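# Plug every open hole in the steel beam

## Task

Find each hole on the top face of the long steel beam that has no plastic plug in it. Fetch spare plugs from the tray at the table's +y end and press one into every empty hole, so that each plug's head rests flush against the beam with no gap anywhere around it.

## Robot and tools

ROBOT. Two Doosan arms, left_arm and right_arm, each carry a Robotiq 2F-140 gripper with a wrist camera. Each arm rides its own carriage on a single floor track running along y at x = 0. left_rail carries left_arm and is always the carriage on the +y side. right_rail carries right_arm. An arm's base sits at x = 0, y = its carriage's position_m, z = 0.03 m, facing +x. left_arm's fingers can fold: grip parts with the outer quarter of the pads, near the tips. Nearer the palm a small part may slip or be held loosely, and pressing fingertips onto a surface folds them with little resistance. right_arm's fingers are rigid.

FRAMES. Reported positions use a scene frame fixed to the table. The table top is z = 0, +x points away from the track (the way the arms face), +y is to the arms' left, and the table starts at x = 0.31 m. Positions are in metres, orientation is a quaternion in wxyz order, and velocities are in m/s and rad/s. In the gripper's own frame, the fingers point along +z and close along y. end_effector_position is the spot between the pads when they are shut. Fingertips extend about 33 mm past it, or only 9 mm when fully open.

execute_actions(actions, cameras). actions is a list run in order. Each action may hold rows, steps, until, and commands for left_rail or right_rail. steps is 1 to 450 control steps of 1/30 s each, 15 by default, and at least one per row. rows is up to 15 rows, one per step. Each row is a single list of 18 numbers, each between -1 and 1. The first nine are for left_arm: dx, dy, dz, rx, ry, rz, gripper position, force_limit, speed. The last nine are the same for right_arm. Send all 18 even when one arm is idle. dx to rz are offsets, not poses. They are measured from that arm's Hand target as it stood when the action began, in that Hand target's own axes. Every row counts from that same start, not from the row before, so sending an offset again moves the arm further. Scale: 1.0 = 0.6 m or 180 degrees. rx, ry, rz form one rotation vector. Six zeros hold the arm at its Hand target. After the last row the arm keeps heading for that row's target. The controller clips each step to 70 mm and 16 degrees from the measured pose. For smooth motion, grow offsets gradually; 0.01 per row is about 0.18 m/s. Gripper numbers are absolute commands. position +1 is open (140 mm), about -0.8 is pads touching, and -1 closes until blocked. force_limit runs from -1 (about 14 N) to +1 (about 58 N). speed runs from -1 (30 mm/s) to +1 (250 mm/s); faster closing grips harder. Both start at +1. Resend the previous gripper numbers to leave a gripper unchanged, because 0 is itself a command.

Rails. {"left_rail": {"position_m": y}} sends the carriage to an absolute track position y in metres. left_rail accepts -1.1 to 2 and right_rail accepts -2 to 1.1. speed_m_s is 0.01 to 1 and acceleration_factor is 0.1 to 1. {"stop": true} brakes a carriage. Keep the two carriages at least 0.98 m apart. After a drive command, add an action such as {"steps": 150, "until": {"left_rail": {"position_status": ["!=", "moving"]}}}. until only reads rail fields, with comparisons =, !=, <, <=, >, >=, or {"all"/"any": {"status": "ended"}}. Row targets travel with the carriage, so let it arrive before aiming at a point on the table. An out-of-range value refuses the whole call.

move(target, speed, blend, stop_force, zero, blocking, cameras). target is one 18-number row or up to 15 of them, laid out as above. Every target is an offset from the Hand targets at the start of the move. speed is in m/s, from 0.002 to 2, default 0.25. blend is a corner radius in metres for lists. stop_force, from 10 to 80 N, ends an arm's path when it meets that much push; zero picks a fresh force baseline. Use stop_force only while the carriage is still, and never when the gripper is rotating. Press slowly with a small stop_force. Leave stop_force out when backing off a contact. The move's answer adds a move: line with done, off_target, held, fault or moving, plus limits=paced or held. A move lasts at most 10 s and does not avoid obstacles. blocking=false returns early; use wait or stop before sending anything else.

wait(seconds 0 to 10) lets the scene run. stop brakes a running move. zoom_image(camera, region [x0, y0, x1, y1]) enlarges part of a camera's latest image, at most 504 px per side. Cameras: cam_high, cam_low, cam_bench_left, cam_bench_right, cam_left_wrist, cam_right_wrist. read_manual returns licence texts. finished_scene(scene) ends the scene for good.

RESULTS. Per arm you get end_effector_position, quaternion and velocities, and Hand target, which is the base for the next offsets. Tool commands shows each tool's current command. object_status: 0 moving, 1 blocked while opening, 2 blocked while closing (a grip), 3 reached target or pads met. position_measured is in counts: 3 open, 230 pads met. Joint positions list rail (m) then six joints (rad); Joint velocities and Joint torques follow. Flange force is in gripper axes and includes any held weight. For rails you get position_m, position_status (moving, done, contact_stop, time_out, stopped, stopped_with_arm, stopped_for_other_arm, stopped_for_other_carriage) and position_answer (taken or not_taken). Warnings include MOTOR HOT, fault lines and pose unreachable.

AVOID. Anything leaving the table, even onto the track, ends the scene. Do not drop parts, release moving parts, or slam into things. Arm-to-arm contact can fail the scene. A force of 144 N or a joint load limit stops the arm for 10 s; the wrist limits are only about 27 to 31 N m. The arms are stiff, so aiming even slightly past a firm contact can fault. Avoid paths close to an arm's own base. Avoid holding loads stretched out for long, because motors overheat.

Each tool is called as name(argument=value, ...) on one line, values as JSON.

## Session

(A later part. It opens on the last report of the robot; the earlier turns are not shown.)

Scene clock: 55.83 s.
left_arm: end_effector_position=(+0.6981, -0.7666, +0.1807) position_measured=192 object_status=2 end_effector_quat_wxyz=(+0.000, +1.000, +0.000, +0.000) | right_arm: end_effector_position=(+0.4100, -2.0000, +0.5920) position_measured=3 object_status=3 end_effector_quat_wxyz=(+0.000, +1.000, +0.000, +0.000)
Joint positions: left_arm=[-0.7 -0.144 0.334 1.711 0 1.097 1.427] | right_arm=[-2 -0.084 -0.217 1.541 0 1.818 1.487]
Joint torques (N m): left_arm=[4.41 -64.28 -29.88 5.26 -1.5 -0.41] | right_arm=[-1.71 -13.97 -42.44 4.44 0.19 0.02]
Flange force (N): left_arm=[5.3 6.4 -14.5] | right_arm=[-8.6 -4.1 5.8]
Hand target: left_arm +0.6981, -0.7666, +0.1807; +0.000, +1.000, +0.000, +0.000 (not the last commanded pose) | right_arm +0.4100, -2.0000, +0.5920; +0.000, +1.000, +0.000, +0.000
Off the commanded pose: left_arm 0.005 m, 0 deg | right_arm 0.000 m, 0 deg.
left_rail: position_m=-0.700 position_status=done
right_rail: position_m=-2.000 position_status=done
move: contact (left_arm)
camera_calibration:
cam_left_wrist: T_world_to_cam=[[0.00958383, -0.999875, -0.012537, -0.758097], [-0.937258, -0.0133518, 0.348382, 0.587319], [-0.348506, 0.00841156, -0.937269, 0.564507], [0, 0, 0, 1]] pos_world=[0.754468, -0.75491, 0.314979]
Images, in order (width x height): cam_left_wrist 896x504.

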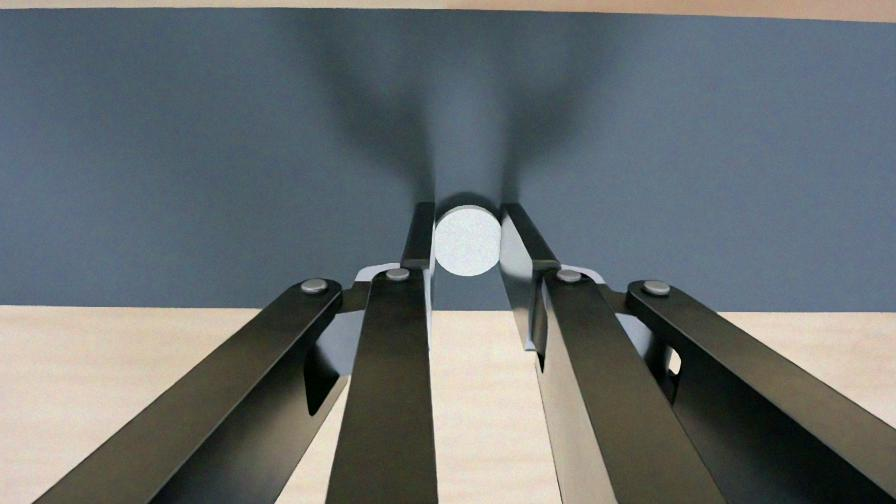

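Same contact height as before. Repeat the push, then press.

move(target=[0,0,0.02,0,0,0,-1,-0.2,-1,0,0,0,0,0,0,1,1,1], speed=0.01, stop_force=30, cameras=["cam_left_wrist"])

move(target=[0,0,-0.006,0,0,0,-1,-0.2,-1,0,0,0,0,0,0,1,1,1], speed=0.02, cameras=[])

execute_actions(actions=[{"rows":[[0,0,0,0,0,0,-0.2,-0.2,-1,0,0,0,0,0,0,1,1,1]],"steps":30}], cameras=["cam_left_wrist"])

zoom_image(camera="cam_left_wrist", region=[340, 160, 580, 320])

move(target=[0,-0.003,-0.04,0,0,0,-0.2,-0.2,-1,0,0,0,0,0,0,1,1,1], speed=0.05, cameras=["cam_left_wrist"])

execute_actions(actions=[{"rows":[[0,0,0,0,0,0,-1,-0.2,0,0,0,0,0,0,0,1,1,1]],"steps":40}], cameras=[])

Scene clock: 61.90 s.
left_arm: end_effector_position=(+0.6981, -0.7666, +0.1773) position_measured=192 object_status=2 end_effector_quat_wxyz=(+0.000, +1.000, +0.000, +0.000) | right_arm: end_effector_position=(+0.4100, -2.0000, +0.5920) position_measured=3 object_status=3 end_effector_quat_wxyz=(+0.000, +1.000, +0.000, +0.000)
Joint positions: left_arm=[-0.7 -0.144 0.336 1.714 0 1.091 1.427] | right_arm=[-2 -0.084 -0.217 1.541 0 1.818 1.487]
Joint torques (N m): left_arm=[12.07 -43.28 -21.17 8.98 -5.1 -0.33] | right_arm=[-1.18 -14.48 -42.63 4.34 0.21 -0.01]
Flange force (N): left_arm=[-7.1 16.4 -45.0] | right_arm=[-7.8 -2.9 6.1]
Hand target: left_arm +0.6981, -0.7666, +0.1773; +0.000, +1.000, +0.000, +0.000 (not the last commanded pose) | right_arm +0.4100, -2.0000, +0.5920; +0.000, +1.000, +0.000, +0.000
Off the commanded pose: left_arm 0.009 m, 0 deg | right_arm 0.000 m, 0 deg.
left_rail: position_m=-0.700 position_status=done
right_rail: position_m=-2.000 position_status=done
move: contact (left_arm)
camera_calibration:
cam_left_wrist: T_world_to_cam=[[0.00958624, -0.999875, -0.0125346, -0.758243], [-0.937323, -0.0133517, 0.348206, 0.588606], [-0.34833, 0.00841102, -0.937334, 0.561209], [0, 0, 0, 1]] pos_world=[0.754468, -0.75501, 0.31158]
Images, in order (width x height): cam_left_wrist 896x504.

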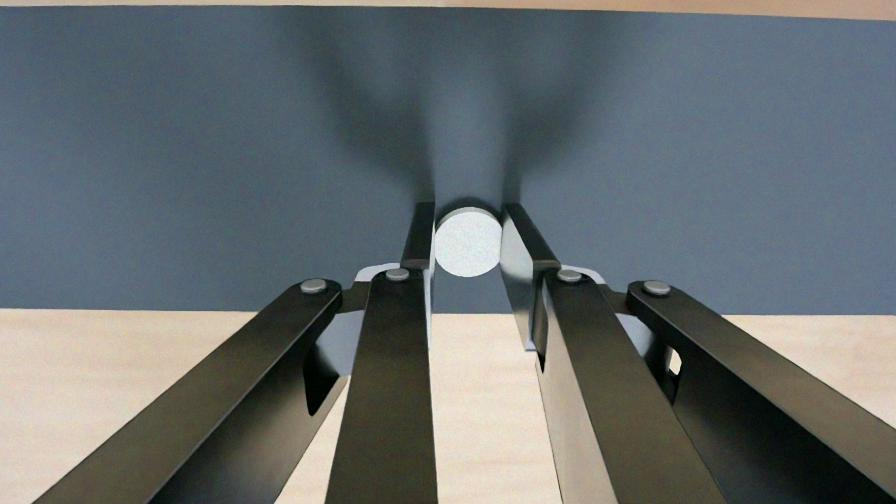

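Scene clock: 62.60 s.
left_arm: end_effector_position=(+0.6981, -0.7666, +0.1809) position_measured=192 object_status=2 end_effector_quat_wxyz=(+0.000, +1.000, +0.000, +0.000) | right_arm: end_effector_position=(+0.4100, -2.0000, +0.5920) position_measured=3 object_status=3 end_effector_quat_wxyz=(+0.000, +1.000, +0.000, +0.000)
Joint positions: left_arm=[-0.7 -0.144 0.333 1.711 0 1.097 1.427] | right_arm=[-2 -0.084 -0.217 1.541 0 1.818 1.487]
Joint torques (N m): left_arm=[4.39 -73.33 -34.71 5.19 -0.83 -0.39] | right_arm=[-1.19 -14.22 -42.51 4.36 0.15 -0.08]
Flange force (N): left_arm=[8.0 6.7 -2.4] | right_arm=[-8.3 -3.1 5.8]
Hand target: left_arm +0.6981, -0.7666, +0.1809; +0.000, +1.000, +0.000, +0.000 | right_arm +0.4100, -2.0000, +0.5920; +0.000, +1.000, +0.000, +0.000
Off the commanded pose: left_arm 0.000 m, 0 deg | right_arm 0.000 m, 0 deg.
left_rail: position_m=-0.700 position_status=done
right_rail: position_m=-2.000 position_status=done
move: done
No camera images: "cameras" was empty.

Scene clock: 63.80 s.
left_arm: end_effector_position=(+0.6981, -0.7666, +0.1809) position_measured=154 object_status=3 end_effector_quat_wxyz=(+0.000, +1.000, +0.000, +0.000) | right_arm: end_effector_position=(+0.4100, -2.0000, +0.5920) position_measured=3 object_status=3 end_effector_quat_wxyz=(+0.000, +1.000, +0.000, +0.000)
Joint positions: left_arm=[-0.7 -0.144 0.333 1.711 0 1.097 1.427] | right_arm=[-2 -0.084 -0.217 1.541 0 1.818 1.487]
Joint torques (N m): left_arm=[0.51 -74.54 -35.08 3.6 -0.06 -0.34] | right_arm=[-1.34 -14.81 -42.4 4.44 0.2 -0.08]
Flange force (N): left_arm=[9.3 1.6 0.1] | right_arm=[-7.6 -3.5 5.4]
Hand target: left_arm +0.6981, -0.7666, +0.1809; +0.000, +1.000, +0.000, +0.000 | right_arm +0.4100, -2.0000, +0.5920; +0.000, +1.000, +0.000, +0.000
Off the commanded pose: left_arm 0.000 m, 0 deg | right_arm 0.000 m, 0 deg.
left_rail: position_m=-0.700 position_status=done
right_rail: position_m=-2.000 position_status=done
camera_calibration:
cam_left_wrist: T_world_to_cam=[[0.00958428, -0.999875, -0.0125355, -0.758096], [-0.93729, -0.013351, 0.348294, 0.587302], [-0.348418, 0.00841129, -0.937302, 0.564638], [0, 0, 0, 1]] pos_world=[0.754468, -0.75491, 0.315179]
Images, in order (width x height): cam_left_wrist 896x504.

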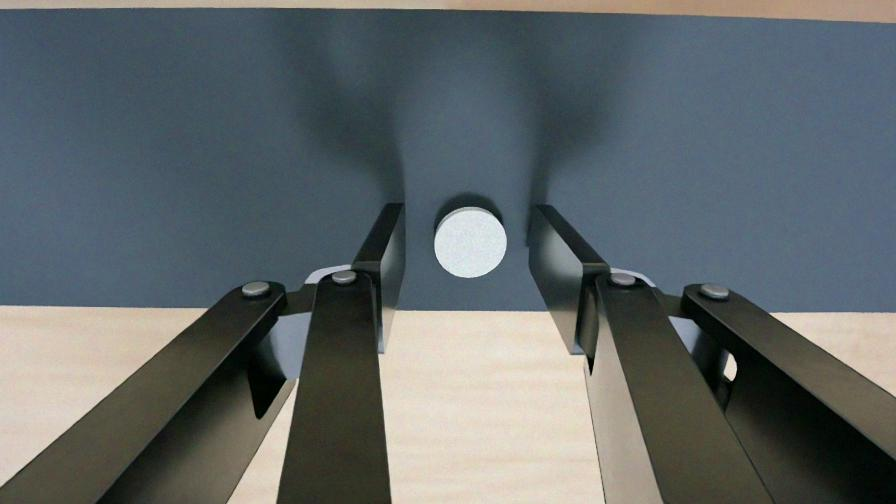

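Scaled by 2.100 from the camera's 896x504 image, which has a finer 1280x720 frame.

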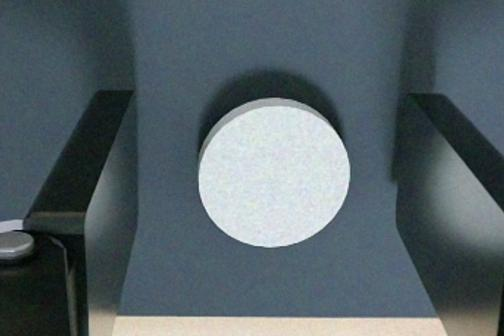

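Scene clock: 64.63 s.
left_arm: end_effector_position=(+0.6981, -0.7648, +0.2049) position_measured=154 object_status=3 end_effector_quat_wxyz=(+0.000, +1.000, +0.000, +0.000) | right_arm: end_effector_position=(+0.4100, -2.0000, +0.5920) position_measured=3 object_status=3 end_effector_quat_wxyz=(+0.000, +1.000, +0.000, +0.000)
Joint positions: left_arm=[-0.7 -0.142 0.316 1.687 0 1.138 1.429] | right_arm=[-2 -0.084 -0.217 1.541 0 1.818 1.487]
Joint torques (N m): left_arm=[1.02 -73.36 -36.09 3.66 -0.2 -0.37] | right_arm=[-1.8 -14.61 -41.92 4.39 0.16 -0.04]
Flange force (N): left_arm=[8.5 2.0 -0.4] | right_arm=[-7.0 -4.4 4.4]
Hand target: left_arm +0.6981, -0.7648, +0.2049; +0.000, +1.000, +0.000, +0.000 | right_arm +0.4100, -2.0000, +0.5920; +0.000, +1.000, +0.000, +0.000
Off the commanded pose: left_arm 0.000 m, 0 deg | right_arm 0.000 m, 0 deg.
left_rail: position_m=-0.700 position_status=done
right_rail: position_m=-2.000 position_status=done
move: done
camera_calibration:
cam_left_wrist: T_world_to_cam=[[0.00958428, -0.999875, -0.0125355, -0.756095], [-0.93729, -0.013351, 0.348294, 0.578966], [-0.348418, 0.00841129, -0.937302, 0.587119], [0, 0, 0, 1]] pos_world=[0.754468, -0.75321, 0.339179]
Images, in order (width x height): cam_left_wrist 896x504.

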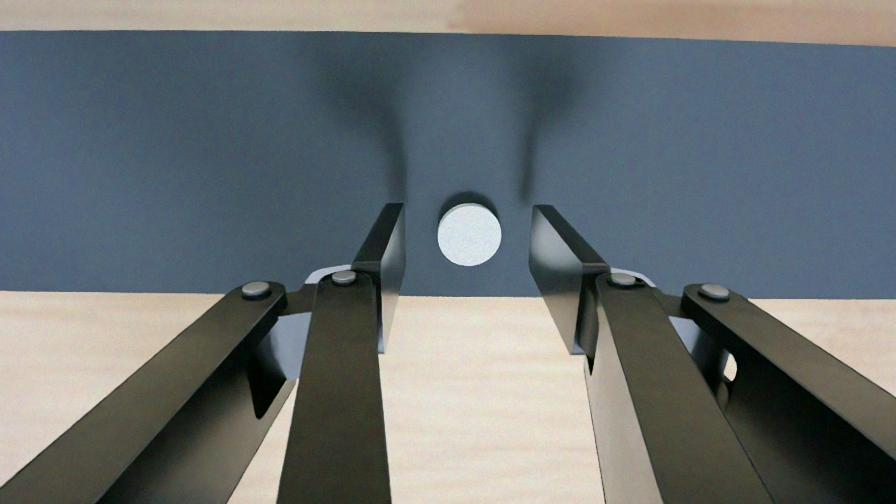

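Scene clock: 66.17 s.
left_arm: end_effector_position=(+0.6981, -0.7648, +0.2049) position_measured=233 object_status=3 end_effector_quat_wxyz=(+0.000, +1.000, +0.000, +0.000) | right_arm: end_effector_position=(+0.4100, -2.0000, +0.5920) position_measured=3 object_status=3 end_effector_quat_wxyz=(+0.000, +1.000, +0.000, +0.000)
Joint positions: left_arm=[-0.7 -0.142 0.316 1.687 0 1.138 1.429] | right_arm=[-2 -0.084 -0.217 1.541 0 1.818 1.487]
Joint torques (N m): left_arm=[1.14 -73.95 -36 3.63 -0.13 -0.3] | right_arm=[-1.13 -14.24 -42.35 4.34 0.23 -0.01]
Flange force (N): left_arm=[9.6 2.3 0.2] | right_arm=[-8.7 -2.8 5.5]
Hand target: left_arm +0.6981, -0.7648, +0.2049; +0.000, +1.000, +0.000, +0.000 | right_arm +0.4100, -2.0000, +0.5920; +0.000, +1.000, +0.000, +0.000
Off the commanded pose: left_arm 0.000 m, 0 deg | right_arm 0.000 m, 0 deg.
left_rail: position_m=-0.700 position_status=done
right_rail: position_m=-2.000 position_status=done
No camera images: "cameras" was empty.

move(target=[0,0,0.07,0,0,0,-1,-0.2,0,0,0,0,0,0,0,1,1,1], speed=0.015, stop_force=80, cameras=[])

move(target=[0,0,-0.06,0,0,0,-0.2,-0.2,0,0,0,0,0,0,0,1,1,1], speed=0.06, cameras=["cam_left_wrist"])

zoom_image(camera="cam_left_wrist", region=[340, 160, 580, 320])

Scene clock: 72.47 s.
left_arm: end_effector_position=(+0.6984, -0.7647, +0.1781) position_measured=233 object_status=3 end_effector_quat_wxyz=(+0.000, +1.000, +0.000, +0.000) | right_arm: end_effector_position=(+0.4100, -2.0000, +0.5920) position_measured=3 object_status=3 end_effector_quat_wxyz=(+0.000, +1.000, +0.000, +0.000)
Joint positions: left_arm=[-0.7 -0.142 0.335 1.714 0 1.092 1.429] | right_arm=[-2 -0.084 -0.217 1.541 0 1.818 1.487]
Joint torques (N m): left_arm=[-0.81 -4.61 1.71 3.35 -7.23 -0.35] | right_arm=[-0.98 -14.19 -42.56 4.33 0.19 0.01]
Flange force (N): left_arm=[-12.5 -2.7 -99.5] | right_arm=[-7.7 -1.9 6.1]
Hand target: left_arm +0.6983, -0.7647, +0.1781; +0.000, +1.000, +0.000, +0.000 (not the last commanded pose) | right_arm +0.4100, -2.0000, +0.5920; +0.000, +1.000, +0.000, +0.000
Off the commanded pose: left_arm 0.015 m, 0 deg | right_arm 0.000 m, 0 deg.
left_rail: position_m=-0.700 position_status=done
right_rail: position_m=-2.000 position_status=done
move: contact (left_arm)
No camera images: "cameras" was empty.

Scene clock: 73.40 s.
left_arm: end_effector_position=(+0.6983, -0.7647, +0.2141) position_measured=154 object_status=3 end_effector_quat_wxyz=(+0.000, +1.000, +0.000, +0.000) | right_arm: end_effector_position=(+0.4100, -2.0000, +0.5920) position_measured=3 object_status=3 end_effector_quat_wxyz=(+0.000, +1.000, +0.000, +0.000)
Joint positions: left_arm=[-0.7 -0.142 0.31 1.678 0 1.153 1.429] | right_arm=[-2 -0.084 -0.217 1.541 0 1.818 1.487]
Joint torques (N m): left_arm=[0.81 -73.27 -36.17 3.74 -0.11 -0.35] | right_arm=[-1.3 -15.01 -42.57 4.39 0.16 -0.05]
Flange force (N): left_arm=[9.3 1.7 -0.4] | right_arm=[-6.9 -3.2 5.8]
Hand target: left_arm +0.6983, -0.7647, +0.2141; +0.000, +1.000, +0.000, +0.000 | right_arm +0.4100, -2.0000, +0.5920; +0.000, +1.000, +0.000, +0.000
Off the commanded pose: left_arm 0.000 m, 0 deg | right_arm 0.000 m, 0 deg.
left_rail: position_m=-0.700 position_status=done
right_rail: position_m=-2.000 position_status=done
move: done
camera_calibration:
cam_left_wrist: T_world_to_cam=[[0.00959288, -0.999875, -0.0125298, -0.755889], [-0.937522, -0.0133514, 0.347669, 0.576247], [-0.347793, 0.00841187, -0.937534, 0.595388], [0, 0, 0, 1]] pos_world=[0.754567, -0.75311, 0.348382]
Images, in order (width x height): cam_left_wrist 896x504.

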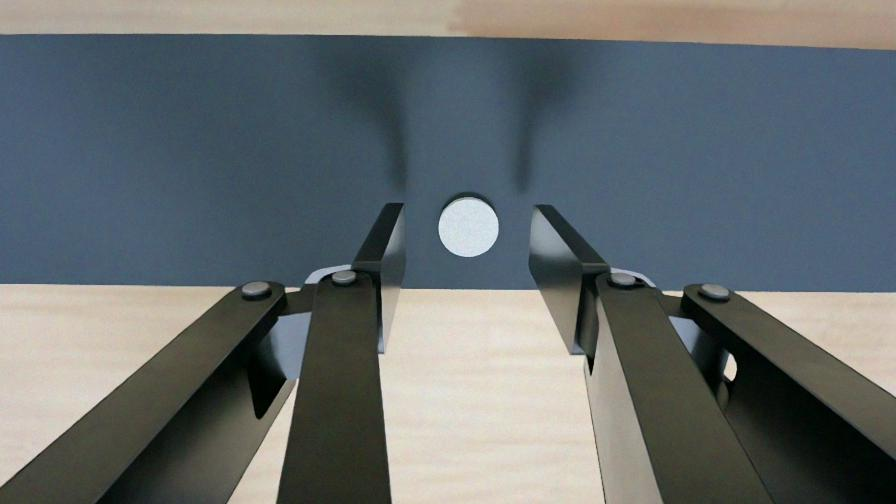

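Scaled by 2.100 from the camera's 896x504 image, which has a finer 1280x720 frame.

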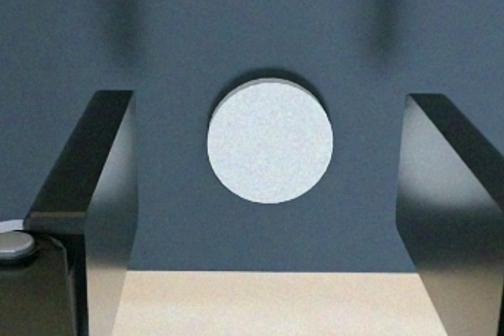

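execute_actions(actions=[], cameras=["cam_bench_right","cam_bench_left"])

zoom_image(camera="cam_bench_right", region=[350, 320, 650, 420])

zoom_image(camera="cam_bench_left", region=[200, 270, 460, 350])

Scene clock: 75.93 s.
left_arm: end_effector_position=(+0.6983, -0.7647, +0.2141) position_measured=154 object_status=3 end_effector_quat_wxyz=(+0.000, +1.000, +0.000, +0.000) | right_arm: end_effector_position=(+0.4100, -2.0000, +0.5920) position_measured=3 object_status=3 end_effector_quat_wxyz=(+0.000, +1.000, +0.000, +0.000)
Joint positions: left_arm=[-0.7 -0.142 0.31 1.678 0 1.153 1.429] | right_arm=[-2 -0.084 -0.217 1.541 0 1.818 1.487]
Joint velocities: within noise
Joint torques (N m): left_arm=[0.55 -73.57 -36.05 3.65 -0.1 -0.42] | right_arm=[-1.61 -14.64 -42.39 4.33 0.15 -0.01]
Flange force (N): left_arm=[10.0 1.3 -0.7] | right_arm=[-7.6 -3.9 5.4]
Hand target: left_arm +0.6983, -0.7647, +0.2141; +0.000, +1.000, +0.000, +0.000 | right_arm +0.4100, -2.0000, +0.5920; +0.000, +1.000, +0.000, +0.000
Tool commands: left_gripper/position=-0.2 left_gripper/force_limit=-0.2 left_gripper/speed=+0.0 right_gripper/position=+1.0 right_gripper/force_limit=+1.0 right_gripper/speed=+1.0
Off the commanded pose: left_arm 0.000 m, 0 deg | right_arm 0.000 m, 0 deg.
left_rail: position_m=-0.700 position_status=done
right_rail: position_m=-2.000 position_status=done
Images, in order (width x height): cam_bench_left 896x504, cam_bench_right 896x504.

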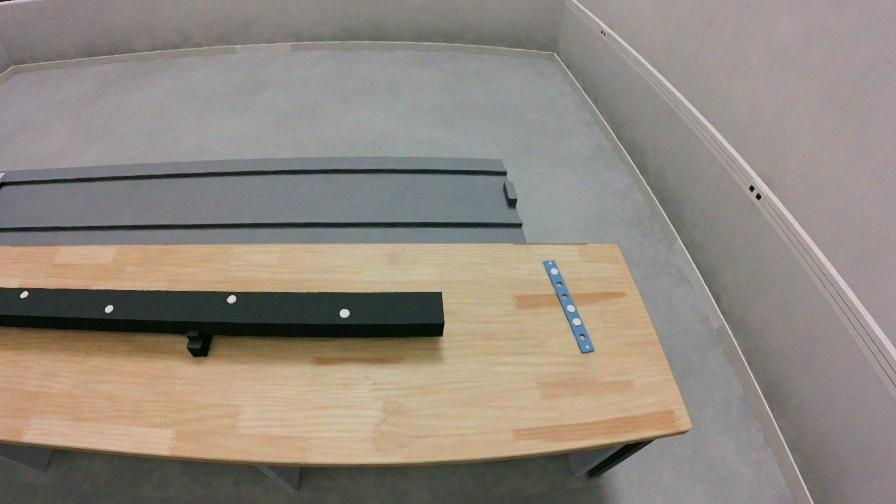

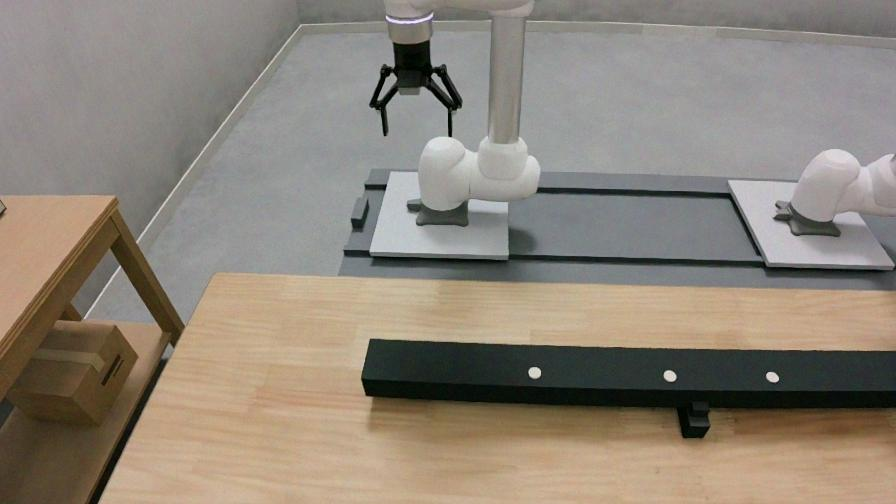

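Scaled by 1.680 from the camera's 896x504 image, which has a finer 1280x720 frame.

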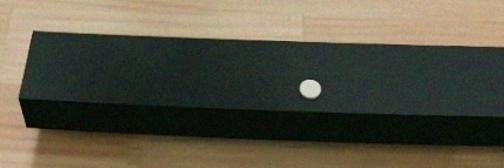

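Scaled by 1.938 from the camera's 896x504 image, which has a finer 1280x720 frame.

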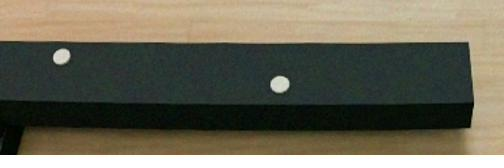

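finished_scene(scene=2)

The scene is finished: the task was done.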